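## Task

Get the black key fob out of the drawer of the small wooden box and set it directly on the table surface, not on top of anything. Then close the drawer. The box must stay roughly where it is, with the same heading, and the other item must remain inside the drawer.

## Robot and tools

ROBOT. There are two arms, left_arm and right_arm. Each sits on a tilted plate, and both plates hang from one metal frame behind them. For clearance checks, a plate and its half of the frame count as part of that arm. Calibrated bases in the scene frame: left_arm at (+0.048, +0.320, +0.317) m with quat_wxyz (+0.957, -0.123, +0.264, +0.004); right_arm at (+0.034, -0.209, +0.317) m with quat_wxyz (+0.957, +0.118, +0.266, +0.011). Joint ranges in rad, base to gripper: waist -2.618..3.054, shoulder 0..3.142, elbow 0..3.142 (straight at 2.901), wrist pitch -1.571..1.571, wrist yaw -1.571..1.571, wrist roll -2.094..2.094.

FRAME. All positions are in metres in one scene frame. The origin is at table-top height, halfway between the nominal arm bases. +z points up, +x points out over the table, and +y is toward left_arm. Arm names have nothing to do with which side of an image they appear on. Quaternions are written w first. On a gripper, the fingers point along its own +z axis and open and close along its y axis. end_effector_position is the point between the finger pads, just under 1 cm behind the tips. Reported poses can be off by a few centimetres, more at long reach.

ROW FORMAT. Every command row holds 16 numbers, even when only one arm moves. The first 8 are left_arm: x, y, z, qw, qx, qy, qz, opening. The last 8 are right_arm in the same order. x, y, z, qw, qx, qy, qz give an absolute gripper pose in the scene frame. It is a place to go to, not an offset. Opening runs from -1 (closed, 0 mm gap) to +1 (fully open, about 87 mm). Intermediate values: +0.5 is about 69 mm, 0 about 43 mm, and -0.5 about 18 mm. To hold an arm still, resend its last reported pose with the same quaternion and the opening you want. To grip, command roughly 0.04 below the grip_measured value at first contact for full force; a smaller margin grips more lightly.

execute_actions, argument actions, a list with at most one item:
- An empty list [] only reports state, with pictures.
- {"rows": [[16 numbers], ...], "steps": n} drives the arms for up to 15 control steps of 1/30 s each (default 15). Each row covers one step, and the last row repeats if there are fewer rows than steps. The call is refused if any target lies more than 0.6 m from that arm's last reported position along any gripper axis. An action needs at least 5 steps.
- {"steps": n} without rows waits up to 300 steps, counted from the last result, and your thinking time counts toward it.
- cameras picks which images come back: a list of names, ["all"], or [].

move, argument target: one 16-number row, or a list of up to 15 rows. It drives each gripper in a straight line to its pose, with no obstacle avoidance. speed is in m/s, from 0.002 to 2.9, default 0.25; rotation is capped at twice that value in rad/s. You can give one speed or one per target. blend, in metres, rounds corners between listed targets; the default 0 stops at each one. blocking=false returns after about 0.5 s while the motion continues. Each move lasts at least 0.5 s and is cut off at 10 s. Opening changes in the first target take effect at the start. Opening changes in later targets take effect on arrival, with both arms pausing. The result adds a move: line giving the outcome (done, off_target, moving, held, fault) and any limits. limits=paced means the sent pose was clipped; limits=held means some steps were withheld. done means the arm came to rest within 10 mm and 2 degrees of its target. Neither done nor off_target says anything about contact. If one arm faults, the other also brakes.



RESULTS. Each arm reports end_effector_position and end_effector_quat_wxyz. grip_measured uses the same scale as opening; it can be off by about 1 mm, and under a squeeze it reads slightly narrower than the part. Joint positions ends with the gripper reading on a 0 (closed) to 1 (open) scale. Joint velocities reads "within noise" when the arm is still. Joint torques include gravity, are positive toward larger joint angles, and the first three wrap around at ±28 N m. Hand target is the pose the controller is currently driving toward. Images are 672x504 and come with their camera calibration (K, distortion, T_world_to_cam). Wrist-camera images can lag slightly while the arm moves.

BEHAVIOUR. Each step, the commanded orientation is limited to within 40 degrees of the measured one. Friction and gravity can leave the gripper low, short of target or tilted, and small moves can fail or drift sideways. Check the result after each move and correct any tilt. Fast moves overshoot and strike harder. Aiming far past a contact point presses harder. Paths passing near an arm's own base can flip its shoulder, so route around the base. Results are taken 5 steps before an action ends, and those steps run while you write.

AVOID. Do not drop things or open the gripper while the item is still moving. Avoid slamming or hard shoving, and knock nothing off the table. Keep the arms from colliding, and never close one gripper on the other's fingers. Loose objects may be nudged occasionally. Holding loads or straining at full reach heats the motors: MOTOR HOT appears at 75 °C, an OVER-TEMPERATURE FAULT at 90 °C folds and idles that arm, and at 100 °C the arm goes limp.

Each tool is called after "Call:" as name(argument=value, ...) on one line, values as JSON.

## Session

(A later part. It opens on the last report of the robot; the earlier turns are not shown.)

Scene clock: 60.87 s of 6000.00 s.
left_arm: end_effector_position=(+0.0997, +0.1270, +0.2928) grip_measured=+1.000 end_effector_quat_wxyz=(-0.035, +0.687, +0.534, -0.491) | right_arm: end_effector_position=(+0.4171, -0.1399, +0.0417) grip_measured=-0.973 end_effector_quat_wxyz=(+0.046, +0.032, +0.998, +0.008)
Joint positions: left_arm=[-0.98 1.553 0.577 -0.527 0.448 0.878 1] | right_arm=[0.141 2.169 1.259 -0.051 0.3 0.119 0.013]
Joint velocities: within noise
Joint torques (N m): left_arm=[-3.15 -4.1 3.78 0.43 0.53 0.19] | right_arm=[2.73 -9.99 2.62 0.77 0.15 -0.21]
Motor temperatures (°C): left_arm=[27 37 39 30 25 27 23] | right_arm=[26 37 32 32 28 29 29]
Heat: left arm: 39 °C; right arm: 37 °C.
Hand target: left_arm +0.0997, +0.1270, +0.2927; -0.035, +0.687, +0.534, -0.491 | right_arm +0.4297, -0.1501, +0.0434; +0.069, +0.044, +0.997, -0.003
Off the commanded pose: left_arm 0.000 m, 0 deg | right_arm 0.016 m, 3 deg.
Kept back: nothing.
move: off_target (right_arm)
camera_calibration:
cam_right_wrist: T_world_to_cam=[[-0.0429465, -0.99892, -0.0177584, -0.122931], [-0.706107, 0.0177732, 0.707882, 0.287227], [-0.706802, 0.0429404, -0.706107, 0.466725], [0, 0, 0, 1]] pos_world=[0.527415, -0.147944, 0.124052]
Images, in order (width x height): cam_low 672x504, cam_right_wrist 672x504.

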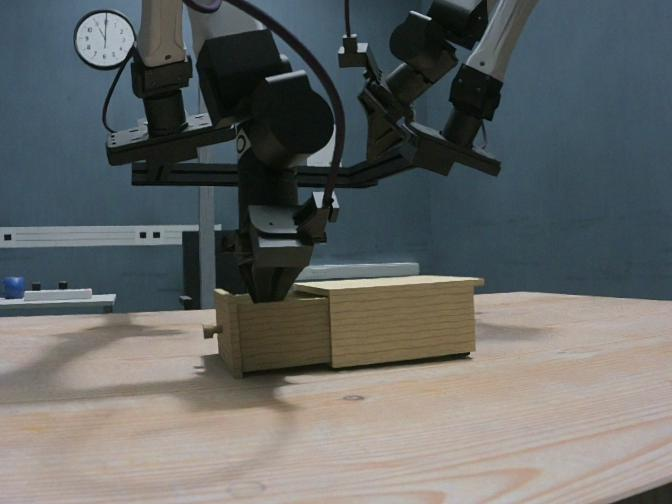

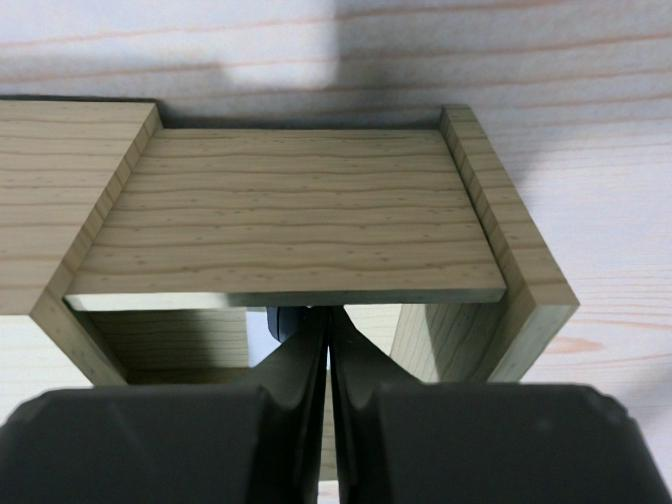

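Call:
move(target=[0.0997, 0.1270, 0.2928, -0.035, 0.687, 0.534, -0.491, 1, 0.425, -0.138, 0.11, 0.1560, 0.0431, 0.9868, -0.0068, -1], speed=0.25, cameras=["cam_right_wrist", "cam_low"])

Call:
zoom_image(camera="cam_right_wrist", region=[180, 60, 540, 400])

Call:
zoom_image(camera="cam_low", region=[190, 180, 350, 340])

Scene clock: 62.27 s of 6000.00 s.
left_arm: end_effector_position=(+0.0997, +0.1270, +0.2928) grip_measured=+1.000 end_effector_quat_wxyz=(-0.035, +0.687, +0.534, -0.491) | right_arm: end_effector_position=(+0.4113, -0.1371, +0.0993) grip_measured=-0.973 end_effector_quat_wxyz=(+0.130, +0.032, +0.991, -0.006)
Joint positions: left_arm=[-0.98 1.553 0.577 -0.527 0.448 0.878 1] | right_arm=[0.223 1.922 0.972 0.144 0.393 0.123 0.013]
Joint velocities: within noise
Joint torques (N m): left_arm=[-3.18 -4.05 3.78 0.43 0.53 0.18] | right_arm=[4.52 -10.32 2.73 0.89 0.18 -0.04]
Motor temperatures (°C): left_arm=[27 37 39 30 25 27 23] | right_arm=[26 38 32 32 28 29 29]
Heat: left arm: 39 °C; right arm: 38 °C.
Hand target: left_arm +0.0997, +0.1270, +0.2927; -0.035, +0.687, +0.534, -0.491 | right_arm +0.4249, -0.1379, +0.1100; +0.156, +0.043, +0.987, -0.006
Off the commanded pose: left_arm 0.000 m, 0 deg | right_arm 0.017 m, 3 deg.
Kept back: nothing.
move: off_target (right_arm)
camera_calibration:
cam_right_wrist: T_world_to_cam=[[-0.0436441, -0.999025, 0.00669459, -0.12151], [-0.814392, 0.0394579, 0.578972, 0.302546], [-0.578671, 0.0198167, -0.81532, 0.458118], [0, 0, 0, 1]] pos_world=[0.506187, -0.142408, 0.199161]
Images, in order (width x height): cam_low 672x504, cam_right_wrist 672x504.

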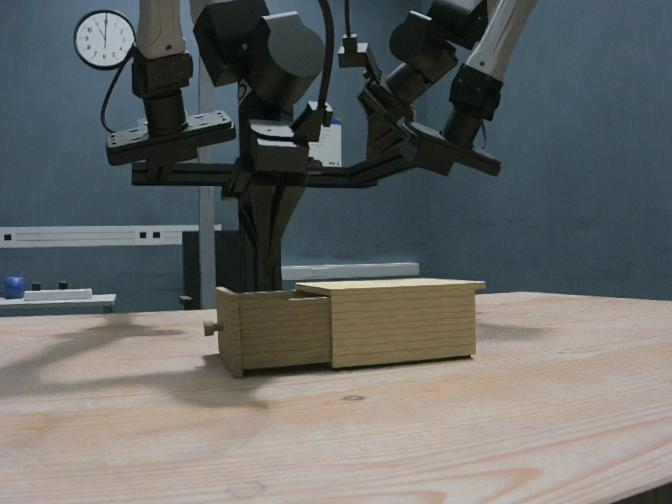

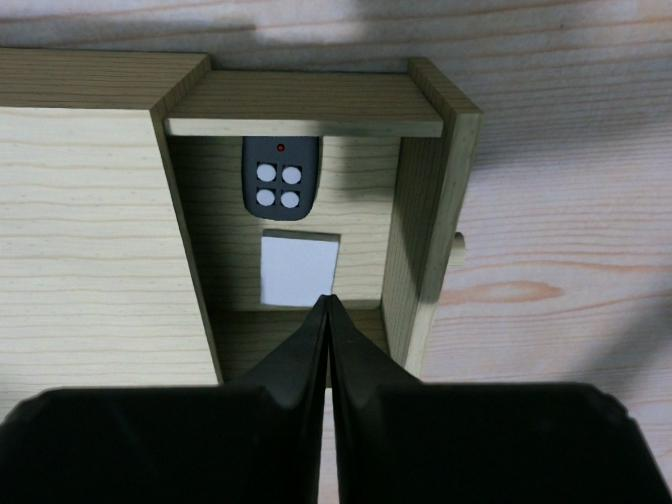

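Scaled by 1.400 from the camera's 672x504 image, which has a finer 960x720 frame.

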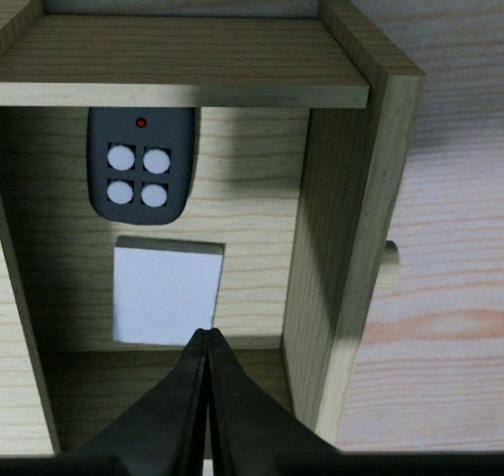

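Scaled by 3.150 from the camera's 672x504 image, which has a finer 960x720 frame.

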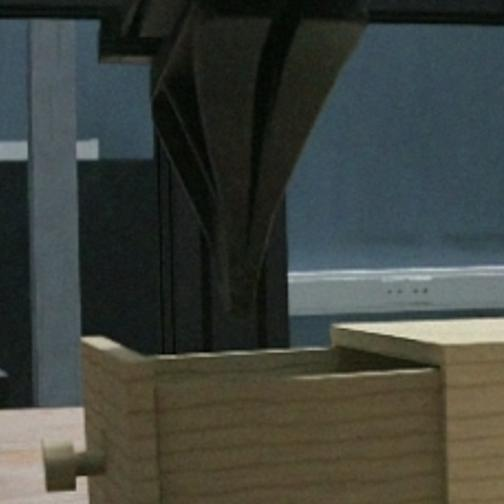

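Call:
move(target=[0.0997, 0.1270, 0.2928, -0.035, 0.687, 0.534, -0.491, 1, 0.436, -0.106, 0.122, 0.1582, -0.6658, 0.7140, 0.1476, -0.5], speed=0.6, cameras=["cam_right_wrist", "cam_low"])

Call:
zoom_image(camera="cam_low", region=[190, 160, 370, 340])

Call:
zoom_image(camera="cam_right_wrist", region=[180, 100, 540, 460])

Scene clock: 68.43 s of 6000.00 s.
left_arm: end_effector_position=(+0.0997, +0.1270, +0.2928) grip_measured=+1.000 end_effector_quat_wxyz=(-0.035, +0.687, +0.534, -0.491) | right_arm: end_effector_position=(+0.4263, -0.1046, +0.1169) grip_measured=-0.500 end_effector_quat_wxyz=(-0.147, +0.666, -0.716, -0.148)
Joint positions: left_arm=[-0.98 1.553 0.577 -0.527 0.448 0.878 1] | right_arm=[0.223 1.917 1.122 -0.209 -0.068 -1.35 0.25]
Joint velocities: within noise
Joint torques (N m): left_arm=[-3.25 -4.08 3.78 0.43 0.53 0.18] | right_arm=[3.25 -9.02 5.83 0.15 -0.48 -0.3]
Motor temperatures (°C): left_arm=[27 37 39 30 25 27 23] | right_arm=[26 38 32 31 28 29 29]
Heat: left arm: 39 °C; right arm: 38 °C.
Hand target: left_arm +0.0997, +0.1270, +0.2927; -0.035, +0.687, +0.534, -0.491 | right_arm +0.4360, -0.1060, +0.1221; -0.158, +0.666, -0.714, -0.147
Off the commanded pose: left_arm 0.000 m, 0 deg | right_arm 0.011 m, 1 deg.
Kept back: nothing.
move: off_target (right_arm)
camera_calibration:
cam_right_wrist: T_world_to_cam=[[0.998709, -0.0498893, -0.00953215, -0.43164], [-0.0405231, -0.895784, 0.442638, -0.10846], [-0.0306217, -0.441681, -0.89665, 0.208152], [0, 0, 0, 1]] pos_world=[0.433061, -0.0267543, 0.230534]
Images, in order (width x height): cam_low 672x504, cam_right_wrist 672x504.

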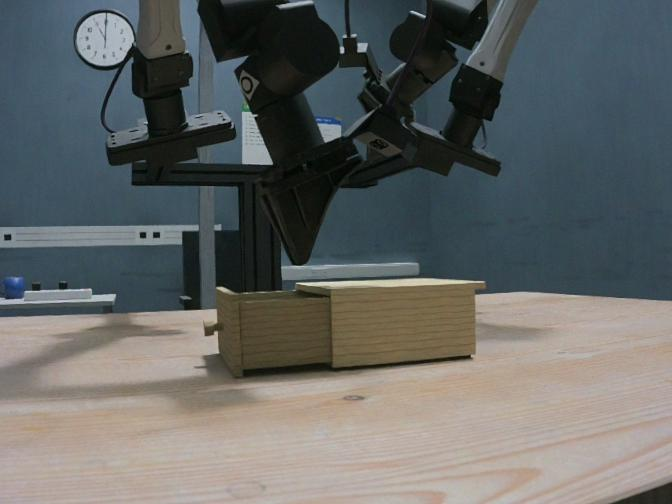

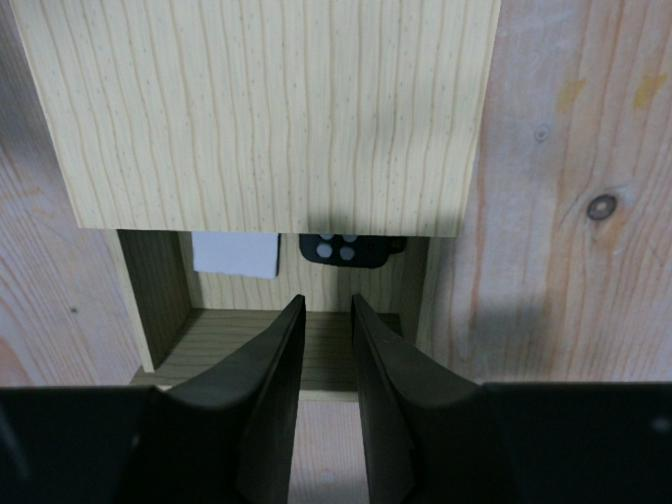

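Scaled by 2.800 from the camera's 672x504 image, which has a finer 960x720 frame.

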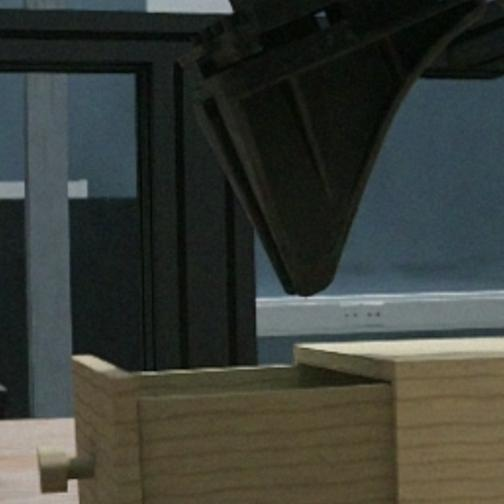

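Scaled by 1.400 from the camera's 672x504 image, which has a finer 960x720 frame.

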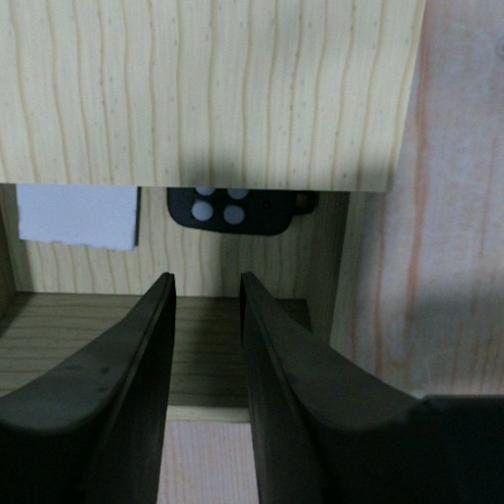

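Call:
move(target=[0.0997, 0.1270, 0.2928, -0.035, 0.687, 0.534, -0.491, 1, 0.426, -0.103, 0.120, 0.1783, 0.0724, 0.9676, 0.1634, -1], speed=0.7, cameras=["cam_right_wrist"])

Scene clock: 74.17 s of 6000.00 s.
left_arm: end_effector_position=(+0.0997, +0.1270, +0.2928) grip_measured=+1.000 end_effector_quat_wxyz=(-0.035, +0.687, +0.534, -0.491) | right_arm: end_effector_position=(+0.4094, -0.1001, +0.1063) grip_measured=-0.973 end_effector_quat_wxyz=(+0.149, +0.063, +0.973, +0.165)
Joint positions: left_arm=[-0.98 1.553 0.577 -0.527 0.448 0.878 1] | right_arm=[0.159 1.888 0.874 0.297 0.023 0.17 0.013]
Joint velocities: within noise
Joint torques (N m): left_arm=[-3.23 -4.05 3.78 0.43 0.54 0.18] | right_arm=[3.99 -11.08 2.54 0.99 -0.03 -0.05]
Motor temperatures (°C): left_arm=[27 37 39 29 25 27 23] | right_arm=[26 38 32 31 28 29 29]
Heat: left arm: 39 °C; right arm: 38 °C.
Hand target: left_arm +0.0997, +0.1270, +0.2927; -0.035, +0.687, +0.534, -0.491 | right_arm +0.4257, -0.1029, +0.1198; +0.178, +0.073, +0.968, +0.164
Off the commanded pose: left_arm 0.000 m, 0 deg | right_arm 0.022 m, 4 deg.
Kept back: nothing.
move: off_target (right_arm)
camera_calibration:
cam_right_wrist: T_world_to_cam=[[-0.0540823, -0.940594, -0.335199, -0.0381304], [-0.84482, -0.135852, 0.517517, 0.296911], [-0.53231, 0.311171, -0.787285, 0.46923], [0, 0, 0, 1]] pos_world=[0.49855, -0.14154, 0.20298]
Images, in order (width x height): cam_right_wrist 672x504.

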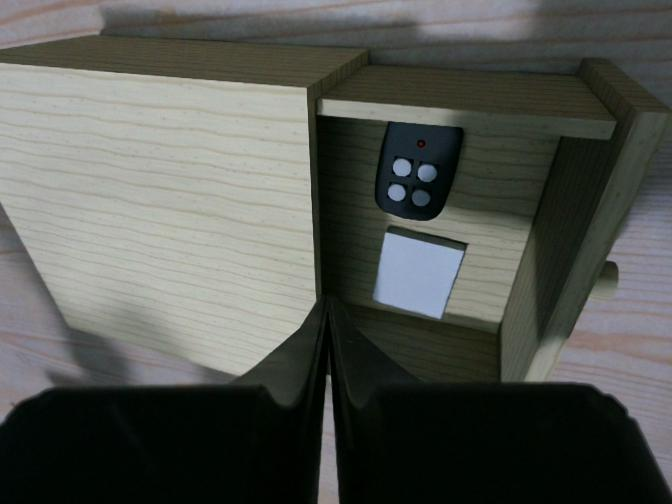

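Call:
move(target=[[0.0997, 0.1270, 0.2928, -0.035, 0.687, 0.534, -0.491, 1, 0.426, -0.1064, 0.096, 0.1621, 0.0820, 0.9514, 0.2488, -1], [0.0997, 0.1270, 0.2928, -0.035, 0.687, 0.534, -0.491, 1, 0.426, -0.0929, 0.053, 0.1621, 0.0820, 0.9514, 0.2488, -1]], speed=[0.3, 0.12], cameras=["cam_right_wrist", "cam_low"])

Scene clock: 79.93 s of 6000.00 s.
left_arm: end_effector_position=(+0.0997, +0.1270, +0.2928) grip_measured=+1.000 end_effector_quat_wxyz=(-0.035, +0.687, +0.534, -0.491) | right_arm: end_effector_position=(+0.4210, -0.0949, +0.0557) grip_measured=-0.973 end_effector_quat_wxyz=(+0.153, +0.086, +0.954, +0.245)
Joint positions: left_arm=[-0.98 1.553 0.577 -0.527 0.448 0.878 1] | right_arm=[0.048 2.114 0.977 0.451 -0.214 0.171 0.013]
Joint velocities: within noise
Joint torques (N m): left_arm=[-3.21 -4.11 3.77 0.44 0.52 0.17] | right_arm=[3.37 -6.82 3.17 1.03 -0.33 -0.29]
Motor temperatures (°C): left_arm=[27 37 39 29 25 27 23] | right_arm=[26 38 31 31 28 29 29]
Heat: left arm: 39 °C; right arm: 38 °C.
Hand target: left_arm +0.0997, +0.1270, +0.2927; -0.035, +0.687, +0.534, -0.491 | right_arm +0.4259, -0.0929, +0.0531; +0.162, +0.082, +0.951, +0.249
Off the commanded pose: left_arm 0.000 m, 0 deg | right_arm 0.006 m, 1 deg.
Kept back: nothing.
move: done
camera_calibration:
cam_right_wrist: T_world_to_cam=[[-0.069891, -0.869417, -0.489111, -0.0276335], [-0.856721, -0.19886, 0.475902, 0.334975], [-0.511022, 0.452294, -0.730949, 0.435196], [0, 0, 0, 1]] pos_world=[0.507444, -0.154248, 0.145175]
Images, in order (width x height): cam_low 672x504, cam_right_wrist 672x504.

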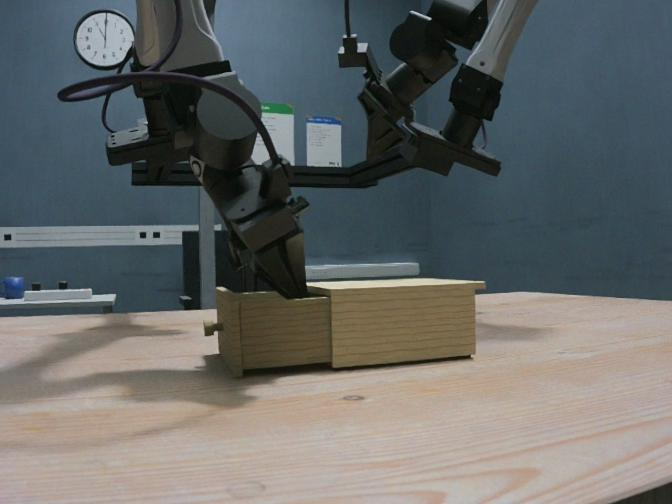

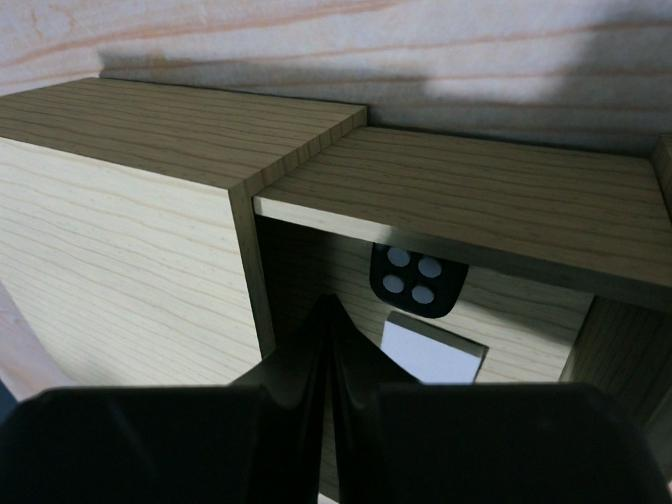

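Call:
move(target=[[0.0997, 0.1270, 0.2928, -0.035, 0.687, 0.534, -0.491, 1, 0.428, -0.0929, 0.026, 0.1621, 0.0820, 0.9514, 0.2488, -1], [0.0997, 0.1270, 0.2928, -0.035, 0.687, 0.534, -0.491, 1, 0.428, -0.1150, 0.025, 0.1621, 0.0820, 0.9514, 0.2488, -1]], speed=[0.07, 0.05], cameras=["cam_right_wrist"])

Scene clock: 82.63 s of 6000.00 s.
left_arm: end_effector_position=(+0.0997, +0.1270, +0.2928) grip_measured=+1.000 end_effector_quat_wxyz=(-0.035, +0.687, +0.534, -0.491) | right_arm: end_effector_position=(+0.4208, -0.0980, +0.0312) grip_measured=-0.973 end_effector_quat_wxyz=(+0.149, +0.084, +0.948, +0.269)
Joint positions: left_arm=[-0.98 1.553 0.577 -0.527 0.448 0.878 1] | right_arm=[0.001 2.215 1.04 0.478 -0.301 0.146 0.013]
Joint velocities: within noise
Joint torques (N m): left_arm=[-3.23 -4.11 3.79 0.44 0.54 0.18] | right_arm=[0.68 -8.08 2.78 0.82 -0.05 -0.48]
Motor temperatures (°C): left_arm=[27 37 39 29 25 27 23] | right_arm=[26 38 31 31 28 29 29]
Heat: left arm: 39 °C; right arm: 38 °C.
Hand target: left_arm +0.0997, +0.1270, +0.2927; -0.035, +0.687, +0.534, -0.491 | right_arm +0.4277, -0.1152, +0.0255; +0.162, +0.082, +0.951, +0.249
Off the commanded pose: left_arm 0.000 m, 0 deg | right_arm 0.019 m, 3 deg.
Kept back: nothing.
move: off_target (right_arm)
camera_calibration:
cam_right_wrist: T_world_to_cam=[[-0.0590056, -0.845066, -0.531396, -0.0431474], [-0.854405, -0.232537, 0.464671, 0.341953], [-0.516247, 0.481445, -0.708308, 0.423034], [0, 0, 0, 1]] pos_world=[0.50801, -0.160613, 0.117814]
Images, in order (width x height): cam_right_wrist 672x504.

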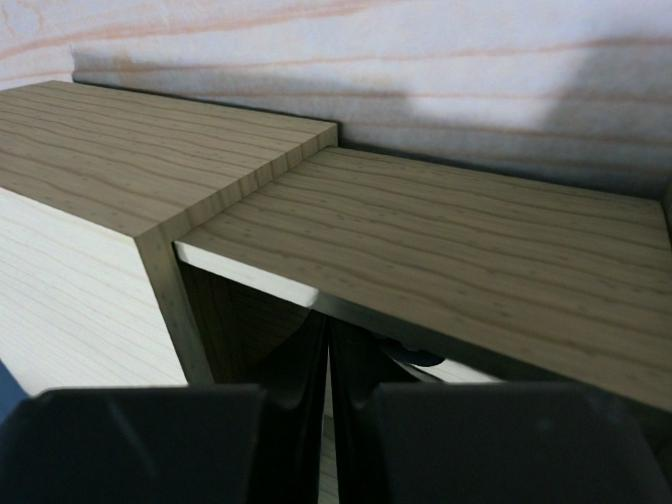

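Call:
execute_actions(actions=[], cameras=["cam_high", "cam_low"])

Call:
zoom_image(camera="cam_high", region=[290, 270, 430, 375])

Call:
zoom_image(camera="cam_low", region=[190, 180, 400, 390])

Scene clock: 83.30 s of 6000.00 s.
left_arm: end_effector_position=(+0.0997, +0.1270, +0.2928) grip_measured=+1.000 end_effector_quat_wxyz=(-0.035, +0.687, +0.534, -0.491) | right_arm: end_effector_position=(+0.4208, -0.0979, +0.0314) grip_measured=-0.973 end_effector_quat_wxyz=(+0.149, +0.084, +0.948, +0.270)
Joint positions: left_arm=[-0.98 1.553 0.577 -0.527 0.448 0.878 1] | right_arm=[0.001 2.215 1.04 0.478 -0.303 0.145 0.013]
Joint velocities: within noise
Joint torques (N m): left_arm=[-3.22 -4.08 3.78 0.43 0.53 0.17] | right_arm=[0.79 -8.25 2.91 0.82 -0.07 -0.53]
Motor temperatures (°C): left_arm=[27 37 39 29 25 27 23] | right_arm=[26 38 31 31 28 29 29]
Heat: left arm: 39 °C; right arm: 38 °C.
Hand target: left_arm +0.0997, +0.1270, +0.2927; -0.035, +0.687, +0.534, -0.491 | right_arm +0.4277, -0.1151, +0.0255; +0.162, +0.082, +0.951, +0.249
Off the commanded pose: left_arm 0.000 m, 0 deg | right_arm 0.020 m, 3 deg.
Steps of this call (1-20: nothing new was sent). Readings (end_effector_position of left_arm | right_arm):
1: (+0.0997, +0.1270, +0.2928) | (+0.4208, -0.0979, +0.0313)
2: (+0.0997, +0.1270, +0.2928) | (+0.4208, -0.0979, +0.0313)
4: (+0.0997, +0.1270, +0.2928) | (+0.4208, -0.0978, +0.0314)
8: (+0.0997, +0.1270, +0.2928) | (+0.4208, -0.0978, +0.0314)
20: the state above
Images, in order (width x height): cam_high 672x504, cam_low 672x504.

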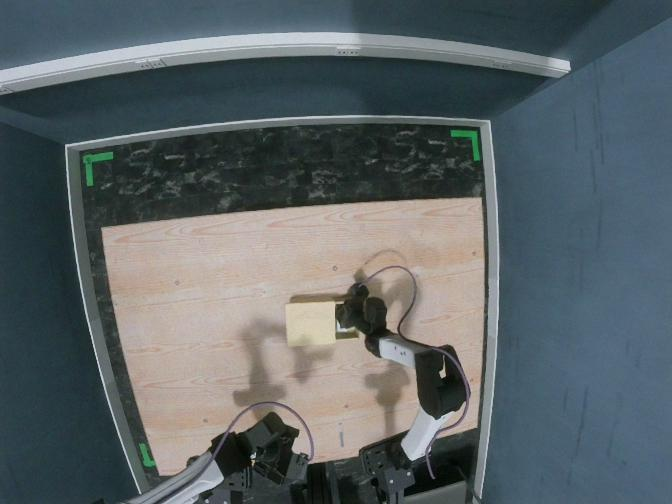

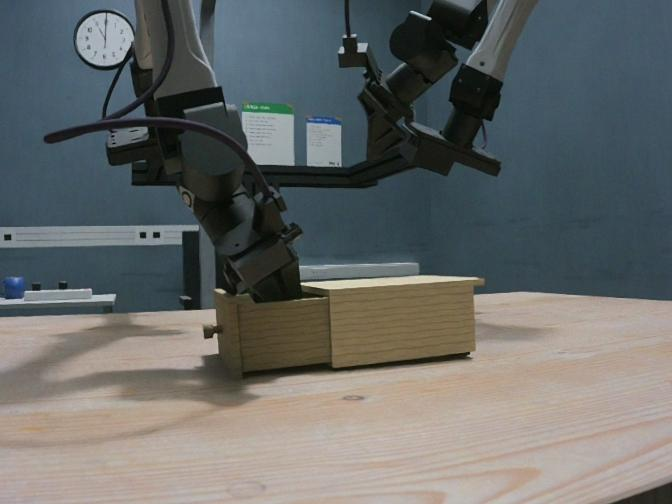

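Scaled by 3.600 from the camera's 672x504 image, which has a finer 960x720 frame.

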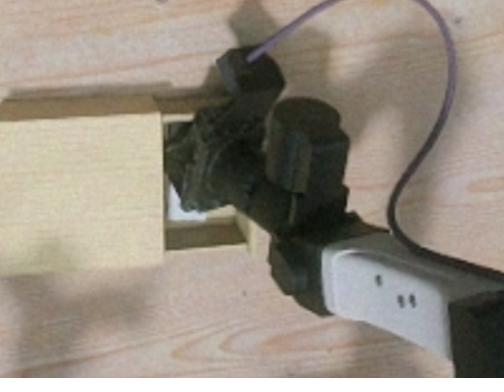

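Scaled by 2.400 from the camera's 672x504 image, which has a finer 960x720 frame.

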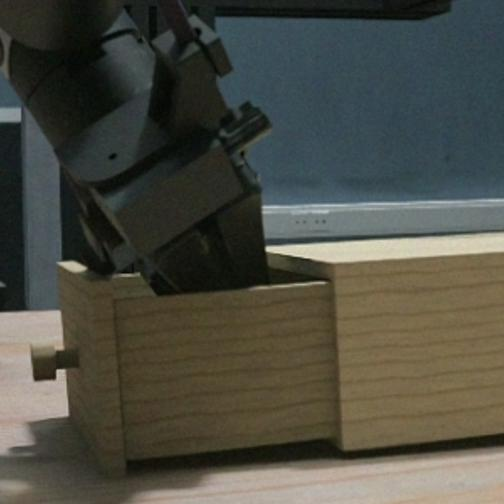

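Call:
move(target=[0.0997, 0.1270, 0.2928, -0.035, 0.687, 0.534, -0.491, 1, 0.427, -0.1120, 0.0265, 0.1594, 0.0565, 0.9824, 0.0792, -1], speed=0.15, cameras=["cam_right_wrist", "cam_low"])

Scene clock: 85.53 s of 6000.00 s.
left_arm: end_effector_position=(+0.0997, +0.1270, +0.2928) grip_measured=+1.000 end_effector_quat_wxyz=(-0.035, +0.687, +0.534, -0.491) | right_arm: end_effector_position=(+0.4204, -0.0988, +0.0274) grip_measured=-0.973 end_effector_quat_wxyz=(+0.153, +0.057, +0.980, +0.113)
Joint positions: left_arm=[-0.98 1.553 0.577 -0.527 0.448 0.878 1] | right_arm=[0.144 2.199 1.053 0.424 0.112 0.131 0.013]
Joint velocities: within noise
Joint torques (N m): left_arm=[-3.15 -4.14 3.74 0.43 0.53 0.19] | right_arm=[3.73 -8.66 3.44 0.67 0.51 -0.34]
Motor temperatures (°C): left_arm=[27 37 39 29 25 27 23] | right_arm=[26 39 31 31 28 29 29]
Heat: left arm: 39 °C; right arm: 39 °C.
Hand target: left_arm +0.0997, +0.1270, +0.2927; -0.035, +0.687, +0.534, -0.491 | right_arm +0.4268, -0.1120, +0.0269; +0.159, +0.057, +0.982, +0.080
Off the commanded pose: left_arm 0.000 m, 0 deg | right_arm 0.015 m, 4 deg.
Kept back: nothing.
move: off_target (right_arm)
camera_calibration:
cam_right_wrist: T_world_to_cam=[[-0.056351, -0.970312, -0.235202, -0.0674936], [-0.845556, -0.0788867, 0.528026, 0.352957], [-0.530904, 0.228631, -0.816008, 0.404623], [0, 0, 0, 1]] pos_world=[0.509458, -0.130156, 0.12793]
Images, in order (width x height): cam_low 672x504, cam_right_wrist 672x504.

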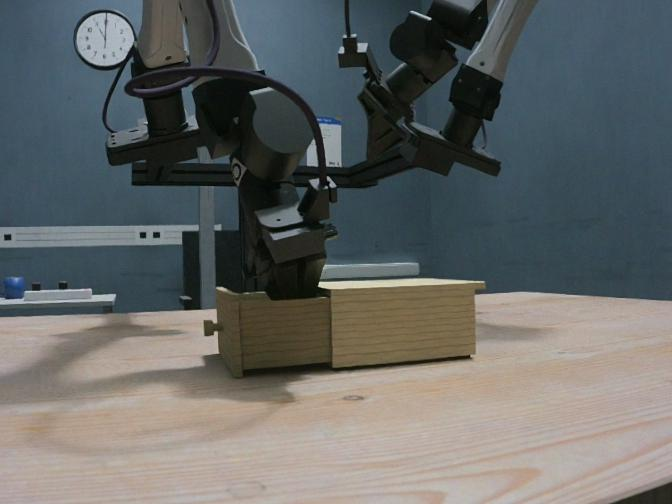

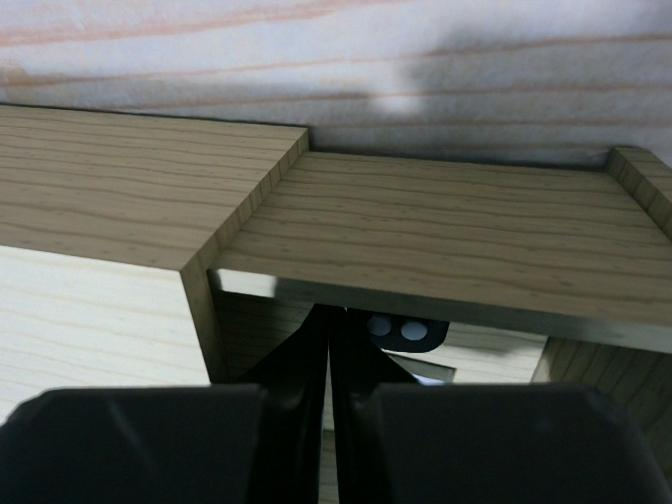

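Call:
move(target=[0.0997, 0.1270, 0.2928, -0.035, 0.687, 0.534, -0.491, 1, 0.427, -0.1190, 0.030, 0.1604, 0.0618, 0.9786, 0.1135, -1], speed=0.08, cameras=["cam_right_wrist"])

Scene clock: 87.53 s of 6000.00 s.
left_arm: end_effector_position=(+0.0997, +0.1270, +0.2928) grip_measured=+1.000 end_effector_quat_wxyz=(-0.035, +0.687, +0.534, -0.491) | right_arm: end_effector_position=(+0.4203, -0.1002, +0.0276) grip_measured=-0.973 end_effector_quat_wxyz=(+0.150, +0.059, +0.977, +0.136)
Joint positions: left_arm=[-0.98 1.553 0.577 -0.527 0.448 0.878 1] | right_arm=[0.119 2.195 1.05 0.424 0.048 0.127 0.013]
Joint velocities: within noise
Joint torques (N m): left_arm=[-3.21 -4.1 3.79 0.43 0.53 0.18] | right_arm=[1.87 -10.13 1.22 0.77 0.2 -0.42]
Motor temperatures (°C): left_arm=[27 37 39 29 25 27 23] | right_arm=[26 39 31 31 28 29 29]
Heat: left arm: 39 °C; right arm: 39 °C.
Hand target: left_arm +0.0997, +0.1270, +0.2927; -0.035, +0.687, +0.534, -0.491 | right_arm +0.4266, -0.1186, +0.0298; +0.160, +0.062, +0.979, +0.114
Off the commanded pose: left_arm 0.000 m, 0 deg | right_arm 0.020 m, 3 deg.
Kept back: nothing.
move: off_target (right_arm)
camera_calibration:
cam_right_wrist: T_world_to_cam=[[-0.0546353, -0.958365, -0.280269, -0.0671398], [-0.843901, -0.105711, 0.525981, 0.349252], [-0.533709, 0.265257, -0.80299, 0.40955], [0, 0, 0, 1]] pos_world=[0.509646, -0.136061, 0.126347]
Images, in order (width x height): cam_right_wrist 672x504.

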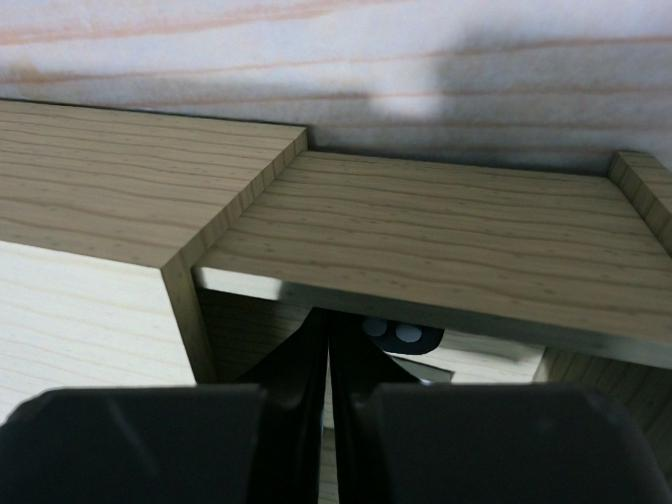

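Call:
move(target=[[0.0997, 0.1270, 0.2928, -0.035, 0.687, 0.534, -0.491, 1, 0.430, -0.1060, 0.0385, 0.1604, 0.0618, 0.9786, 0.1135, -1], [0.0997, 0.1270, 0.2928, -0.035, 0.687, 0.534, -0.491, 1, 0.430, -0.1190, 0.0360, 0.1604, 0.0618, 0.9786, 0.1135, -1]], speed=0.08, cameras=["cam_right_wrist"])

Scene clock: 90.13 s of 6000.00 s.
left_arm: end_effector_position=(+0.0997, +0.1270, +0.2928) grip_measured=+1.000 end_effector_quat_wxyz=(-0.035, +0.687, +0.534, -0.491) | right_arm: end_effector_position=(+0.4207, -0.1038, +0.0282) grip_measured=-0.973 end_effector_quat_wxyz=(+0.149, +0.060, +0.979, +0.129)
Joint positions: left_arm=[-0.98 1.553 0.577 -0.527 0.448 0.878 1] | right_arm=[0.118 2.189 1.05 0.416 0.062 0.124 0.013]
Joint velocities: within noise
Joint torques (N m): left_arm=[-3.22 -4.05 3.73 0.43 0.54 0.17] | right_arm=[2.19 -11.14 1.36 0.66 0.02 -0.33]
Motor temperatures (°C): left_arm=[27 37 39 29 25 27 23] | right_arm=[26 39 31 31 28 29 28]
Heat: left arm: 39 °C; right arm: 39 °C.
Hand target: left_arm +0.0997, +0.1270, +0.2927; -0.035, +0.687, +0.534, -0.491 | right_arm +0.4297, -0.1186, +0.0355; +0.160, +0.062, +0.979, +0.113
Off the commanded pose: left_arm 0.000 m, 0 deg | right_arm 0.019 m, 2 deg.
Kept back: nothing.
move: off_target (right_arm)
camera_calibration:
cam_right_wrist: T_world_to_cam=[[-0.0579086, -0.96223, -0.266007, -0.0697668], [-0.842926, -0.0956397, 0.52946, 0.349508], [-0.534904, 0.254885, -0.805551, 0.410688], [0, 0, 0, 1]] pos_world=[0.510248, -0.138383, 0.127221]
Images, in order (width x height): cam_right_wrist 672x504.

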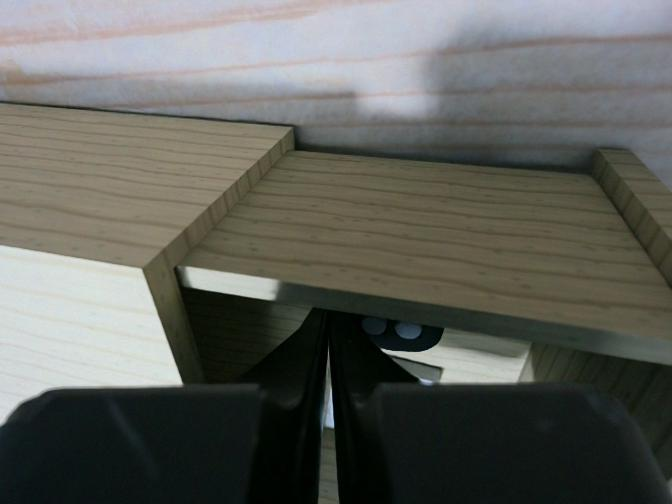

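Call:
move(target=[0.0997, 0.1270, 0.2928, -0.035, 0.687, 0.534, -0.491, 1, 0.430, -0.1290, 0.0390, 0.1604, 0.0618, 0.9786, 0.1135, -1], speed=0.06, cameras=["cam_right_wrist"])

Scene clock: 91.27 s of 6000.00 s.
left_arm: end_effector_position=(+0.0997, +0.1270, +0.2928) grip_measured=+1.000 end_effector_quat_wxyz=(-0.035, +0.687, +0.534, -0.491) | right_arm: end_effector_position=(+0.4180, -0.1183, +0.0281) grip_measured=-0.973 end_effector_quat_wxyz=(+0.145, +0.061, +0.980, +0.120)
Joint positions: left_arm=[-0.98 1.553 0.577 -0.527 0.448 0.878 1] | right_arm=[0.09 2.172 1.035 0.405 0.06 0.107 0.013]
Joint velocities: within noise
Joint torques (N m): left_arm=[-3.21 -4.1 3.75 0.43 0.54 0.18] | right_arm=[2.44 -11.56 1.54 0.68 -0.11 -0.29]
Motor temperatures (°C): left_arm=[27 37 39 29 25 27 23] | right_arm=[26 40 31 31 28 29 28]
Heat: left arm: 39 °C; right arm: 40 °C.
Hand target: left_arm +0.0997, +0.1270, +0.2927; -0.035, +0.687, +0.534, -0.491 | right_arm +0.4300, -0.1288, +0.0385; +0.160, +0.062, +0.979, +0.113
Off the commanded pose: left_arm 0.000 m, 0 deg | right_arm 0.019 m, 2 deg.
Kept back: nothing.
move: off_target (right_arm)
camera_calibration:
cam_right_wrist: T_world_to_cam=[[-0.0640064, -0.966594, -0.248193, -0.0823401], [-0.83808, -0.0829553, 0.539204, 0.345087], [-0.54178, 0.242518, -0.804773, 0.414181], [0, 0, 0, 1]] pos_world=[0.508335, -0.151409, 0.126813]
Images, in order (width x height): cam_right_wrist 672x504.

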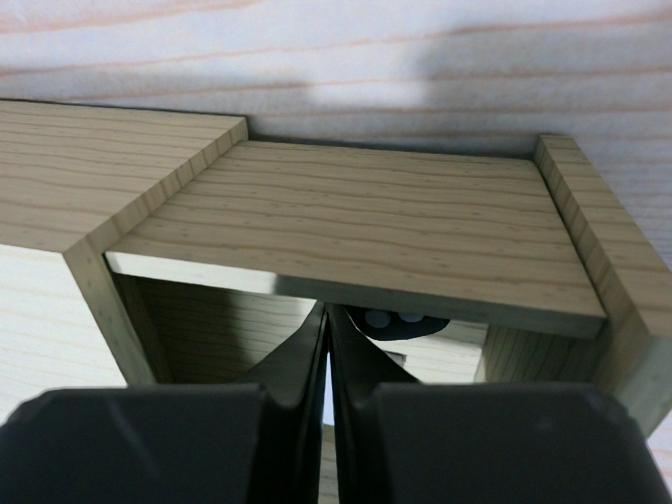

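Call:
move(target=[[0.0997, 0.1270, 0.2928, -0.035, 0.687, 0.534, -0.491, 1, 0.428, -0.1230, 0.095, 0.1604, 0.0618, 0.9786, 0.1135, -1], [0.0997, 0.1270, 0.2928, -0.035, 0.687, 0.534, -0.491, 1, 0.431, -0.1640, 0.108, 0.1488, 0.0209, 0.9781, -0.1441, -1]], speed=[0.2, 0.4], blend=[0.015, 0], cameras=["cam_right_wrist"])

Scene clock: 94.80 s of 6000.00 s.
left_arm: end_effector_position=(+0.0997, +0.1270, +0.2928) grip_measured=+1.000 end_effector_quat_wxyz=(-0.035, +0.687, +0.534, -0.491) | right_arm: end_effector_position=(+0.4303, -0.1683, +0.1112) grip_measured=-0.973 end_effector_quat_wxyz=(+0.151, +0.028, +0.978, -0.139)
Joint positions: left_arm=[-0.98 1.553 0.577 -0.527 0.448 0.878 1] | right_arm=[0.264 1.948 1.045 0.105 0.689 0.103 0.013]
Joint velocities: within noise
Joint torques (N m): left_arm=[-3.25 -4.07 3.78 0.42 0.54 0.18] | right_arm=[5.33 -6.24 5.55 0.62 0.26 -0.21]
Motor temperatures (°C): left_arm=[27 37 39 29 25 27 23] | right_arm=[26 40 31 31 28 29 28]
Heat: left arm: 39 °C; right arm: 40 °C.
Hand target: left_arm +0.0997, +0.1270, +0.2927; -0.035, +0.687, +0.534, -0.491 | right_arm +0.4308, -0.1639, +0.1080; +0.149, +0.021, +0.978, -0.144
Off the commanded pose: left_arm 0.000 m, 0 deg | right_arm 0.005 m, 1 deg.
Kept back: nothing.
move: done
camera_calibration:
cam_right_wrist: T_world_to_cam=[[-0.0765112, -0.960292, 0.2683, -0.160344], [-0.830412, 0.210311, 0.515932, 0.355013], [-0.551872, -0.183325, -0.813529, 0.433585], [0, 0, 0, 1]] pos_world=[0.521823, -0.149153, 0.212592]
Images, in order (width x height): cam_right_wrist 672x504.

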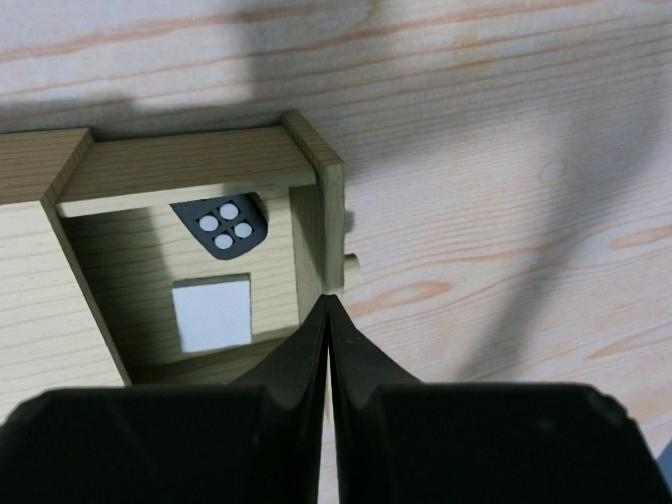

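Call:
move(target=[[0.0997, 0.1270, 0.2928, -0.035, 0.687, 0.534, -0.491, 1, 0.421, -0.1640, 0.030, 0.1488, 0.0209, 0.9781, -0.1441, -1], [0.0997, 0.1270, 0.2928, -0.035, 0.687, 0.534, -0.491, 1, 0.421, -0.1485, 0.032, 0.1488, 0.0209, 0.9781, -0.1441, -1]], speed=[0.15, 0.06], cameras=["cam_right_wrist"])

Scene clock: 97.80 s of 6000.00 s.
left_arm: end_effector_position=(+0.0997, +0.1270, +0.2928) grip_measured=+1.000 end_effector_quat_wxyz=(-0.035, +0.687, +0.534, -0.491) | right_arm: end_effector_position=(+0.4178, -0.1557, +0.0351) grip_measured=-0.973 end_effector_quat_wxyz=(+0.140, +0.014, +0.979, -0.145)
Joint positions: left_arm=[-0.98 1.553 0.577 -0.527 0.448 0.878 1] | right_arm=[0.234 2.227 1.132 0.291 0.675 0.058 0.013]
Joint velocities: within noise
Joint torques (N m): left_arm=[-3.19 -4.1 3.74 0.43 0.54 0.17] | right_arm=[5.85 -6.93 3.79 0.78 0.24 0.05]
Motor temperatures (°C): left_arm=[27 37 39 29 25 27 23] | right_arm=[26 40 31 31 28 29 28]
Heat: left arm: 39 °C; right arm: 40 °C.
Hand target: left_arm +0.0997, +0.1270, +0.2927; -0.035, +0.687, +0.534, -0.491 | right_arm +0.4208, -0.1485, +0.0322; +0.149, +0.021, +0.978, -0.144
Off the commanded pose: left_arm 0.000 m, 0 deg | right_arm 0.008 m, 1 deg.
Kept back: nothing.
move: done
camera_calibration:
cam_right_wrist: T_world_to_cam=[[-0.0483226, -0.957511, 0.28432, -0.140617], [-0.821472, 0.200026, 0.534016, 0.37534], [-0.568198, -0.207756, -0.796234, 0.369397], [0, 0, 0, 1]] pos_world=[0.511427, -0.132976, 0.133669]
Images, in order (width x height): cam_right_wrist 672x504.

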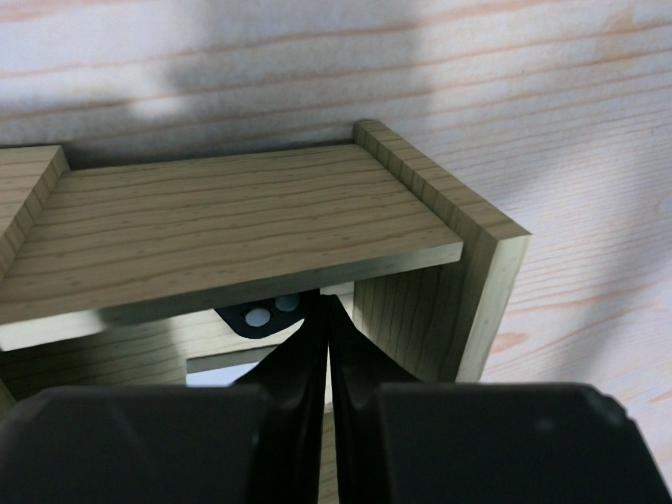

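Call:
move(target=[0.0997, 0.1270, 0.2928, -0.035, 0.687, 0.534, -0.491, 1, 0.421, -0.1435, 0.032, 0.1488, 0.0209, 0.9781, -0.1441, -1], speed=0.06, cameras=["cam_right_wrist"])

Scene clock: 98.73 s of 6000.00 s.
left_arm: end_effector_position=(+0.0997, +0.1270, +0.2928) grip_measured=+1.000 end_effector_quat_wxyz=(-0.035, +0.687, +0.534, -0.491) | right_arm: end_effector_position=(+0.4188, -0.1515, +0.0348) grip_measured=-0.973 end_effector_quat_wxyz=(+0.142, +0.016, +0.979, -0.145)
Joint positions: left_arm=[-0.98 1.553 0.577 -0.527 0.448 0.878 1] | right_arm=[0.244 2.234 1.14 0.291 0.683 0.068 0.013]
Joint velocities: within noise
Joint torques (N m): left_arm=[-3.22 -4.1 3.75 0.43 0.53 0.17] | right_arm=[6.13 -6.76 4.01 0.72 0.27 0.06]
Motor temperatures (°C): left_arm=[27 37 39 29 25 27 23] | right_arm=[26 40 31 31 28 29 28]
Heat: left arm: 39 °C; right arm: 40 °C.
Hand target: left_arm +0.0997, +0.1270, +0.2927; -0.035, +0.687, +0.534, -0.491 | right_arm +0.4208, -0.1435, +0.0323; +0.149, +0.021, +0.978, -0.144
Off the commanded pose: left_arm 0.000 m, 0 deg | right_arm 0.009 m, 1 deg.
Kept back: nothing.
move: done
camera_calibration:
cam_right_wrist: T_world_to_cam=[[-0.0532794, -0.957292, 0.284173, -0.134368], [-0.823915, 0.20293, 0.529135, 0.377062], [-0.564204, -0.205942, -0.799539, 0.369439], [0, 0, 0, 1]] pos_world=[0.511947, -0.129064, 0.134048]
Images, in order (width x height): cam_right_wrist 672x504.

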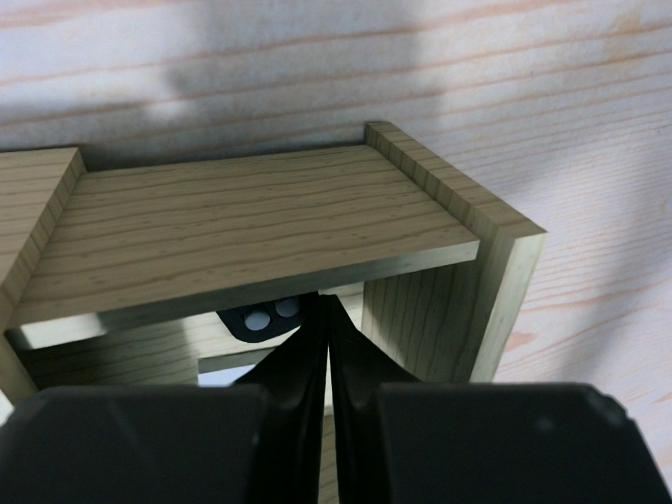

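Call:
move(target=[[0.0997, 0.1270, 0.2928, -0.035, 0.687, 0.534, -0.491, 1, 0.424, -0.1500, 0.098, 0.1488, 0.0209, 0.9781, -0.1441, -1], [0.0997, 0.1270, 0.2928, -0.035, 0.687, 0.534, -0.491, 1, 0.430, -0.1325, 0.108, 0.1304, 0.0432, 0.9905, -0.0057, 0.06]], speed=[0.25, 0.4], blend=[0.015, 0], cameras=["cam_right_wrist"])

Scene clock: 102.53 s of 6000.00 s.
left_arm: end_effector_position=(+0.0997, +0.1270, +0.2928) grip_measured=+1.000 end_effector_quat_wxyz=(-0.035, +0.687, +0.534, -0.491) | right_arm: end_effector_position=(+0.4185, -0.1272, +0.0962) grip_measured=+0.060 end_effector_quat_wxyz=(+0.115, +0.028, +0.993, -0.010)
Joint positions: left_arm=[-0.98 1.553 0.577 -0.527 0.448 0.878 1] | right_arm=[0.244 1.968 1.058 0.063 0.412 0.143 0.53]
Joint velocities: within noise
Joint torques (N m): left_arm=[-3.18 -4.08 3.75 0.42 0.54 0.18] | right_arm=[3.17 -11.47 3.21 0.54 -0.07 -0.04]
Motor temperatures (°C): left_arm=[27 37 39 29 25 27 23] | right_arm=[26 40 31 31 28 29 28]
Heat: left arm: 39 °C; right arm: 40 °C.
Hand target: left_arm +0.0997, +0.1270, +0.2927; -0.035, +0.687, +0.534, -0.491 | right_arm +0.4298, -0.1324, +0.1077; +0.130, +0.043, +0.991, -0.006
Off the commanded pose: left_arm 0.000 m, 0 deg | right_arm 0.017 m, 3 deg.
Kept back: nothing.
move: off_target (right_arm); target 2's new opening was sent with right_arm's hand 0.017 m and 3 deg from that target
camera_calibration:
cam_right_wrist: T_world_to_cam=[[-0.0364203, -0.999198, 0.0166563, -0.115256], [-0.7964, 0.0390887, 0.603505, 0.299886], [-0.603672, 0.00871471, -0.797185, 0.466922], [0, 0, 0, 1]] pos_world=[0.5165, -0.130955, 0.19316]
Images, in order (width x height): cam_right_wrist 672x504.

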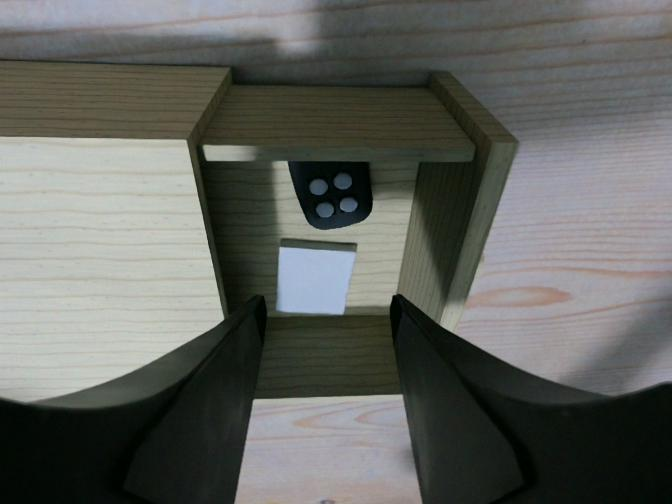

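Call:
move(target=[[0.0997, 0.1270, 0.2928, -0.035, 0.687, 0.534, -0.491, 1, 0.430, -0.1335, 0.0270, 0.1304, 0.0432, 0.9905, -0.0057, 0.06], [0.0997, 0.1270, 0.2928, -0.035, 0.687, 0.534, -0.491, 1, 0.430, -0.1335, 0.0268, 0.1304, 0.0432, 0.9905, -0.0057, -0.22]], speed=[0.13, 0.1], cameras=["cam_right_wrist"])

Scene clock: 105.10 s of 6000.00 s.
left_arm: end_effector_position=(+0.0997, +0.1270, +0.2928) grip_measured=+1.000 end_effector_quat_wxyz=(-0.035, +0.687, +0.534, -0.491) | right_arm: end_effector_position=(+0.4186, -0.1326, +0.0336) grip_measured=-0.195 end_effector_quat_wxyz=(+0.113, +0.035, +0.993, -0.010)
Joint positions: left_arm=[-0.98 1.553 0.577 -0.527 0.448 0.878 1] | right_arm=[0.175 2.177 1.135 0.212 0.366 0.103 0.402]
Joint velocities: within noise
Joint torques (N m): left_arm=[-3.21 -4.08 3.7 0.42 0.53 0.18] | right_arm=[3.02 -6.8 4.52 1.01 -0.07 -0.19]
Motor temperatures (°C): left_arm=[27 37 38 29 25 27 23] | right_arm=[26 40 31 31 28 29 28]
Heat: left arm: 38 °C; right arm: 40 °C.
Hand target: left_arm +0.0997, +0.1270, +0.2927; -0.035, +0.687, +0.534, -0.491 | right_arm +0.4297, -0.1339, +0.0275; +0.130, +0.043, +0.991, -0.006
Off the commanded pose: left_arm 0.000 m, 0 deg | right_arm 0.013 m, 2 deg.
Kept back: nothing.
move: off_target (right_arm); target 2's new opening was sent with right_arm's hand 0.015 m and 3 deg from that target
camera_calibration:
cam_right_wrist: T_world_to_cam=[[-0.050167, -0.998638, 0.0143077, -0.113742], [-0.79387, 0.0485648, 0.606145, 0.338098], [-0.606015, 0.0190501, -0.795225, 0.419485], [0, 0, 0, 1]] pos_world=[0.516914, -0.137998, 0.130276]
Images, in order (width x height): cam_right_wrist 672x504.

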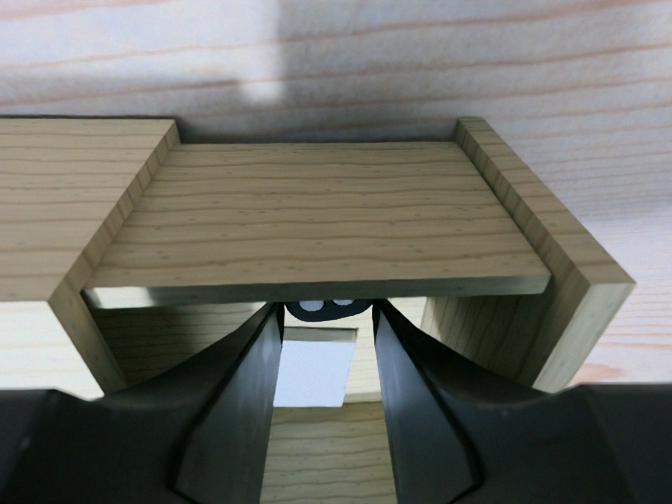

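Call:
move(target=[[0.0997, 0.1270, 0.2928, -0.035, 0.687, 0.534, -0.491, 1, 0.430, -0.1335, 0.0300, 0.1304, 0.0432, 0.9905, -0.0057, -0.30], [0.0997, 0.1270, 0.2928, -0.035, 0.687, 0.534, -0.491, 1, 0.430, -0.1335, 0.1250, 0.1304, 0.0432, 0.9905, -0.0057, -0.30]], speed=[0.1, 0.2], cameras=["cam_right_wrist"])

Scene clock: 107.47 s of 6000.00 s.
left_arm: end_effector_position=(+0.0997, +0.1270, +0.2928) grip_measured=+1.000 end_effector_quat_wxyz=(-0.035, +0.687, +0.534, -0.491) | right_arm: end_effector_position=(+0.4242, -0.1335, +0.1144) grip_measured=-0.300 end_effector_quat_wxyz=(+0.119, +0.037, +0.992, -0.005)
Joint positions: left_arm=[-0.98 1.553 0.577 -0.527 0.448 0.878 1] | right_arm=[0.238 1.9 1.051 0.013 0.401 0.154 0.35]
Joint velocities: within noise
Joint torques (N m): left_arm=[-3.19 -4.07 3.75 0.44 0.53 0.18] | right_arm=[4.77 -10.67 3.38 0.53 0.14 -0.05]
Motor temperatures (°C): left_arm=[27 37 38 29 25 27 23] | right_arm=[26 40 31 31 28 29 28]
Heat: left arm: 38 °C; right arm: 40 °C.
Hand target: left_arm +0.0997, +0.1270, +0.2927; -0.035, +0.687, +0.534, -0.491 | right_arm +0.4300, -0.1336, +0.1247; +0.130, +0.043, +0.990, -0.006
Off the commanded pose: left_arm 0.000 m, 0 deg | right_arm 0.012 m, 2 deg.
Kept back: nothing.
move: off_target (right_arm)
camera_calibration:
cam_right_wrist: T_world_to_cam=[[-0.053243, -0.998573, 0.0040909, -0.112978], [-0.800596, 0.0451348, 0.597502, 0.29693], [-0.596834, 0.0285376, -0.801857, 0.485128], [0, 0, 0, 1]] pos_world=[0.521246, -0.140063, 0.212049]
Images, in order (width x height): cam_right_wrist 672x504.

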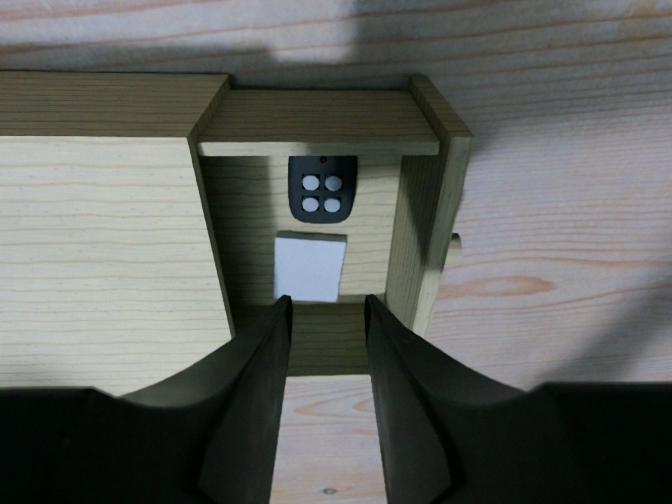

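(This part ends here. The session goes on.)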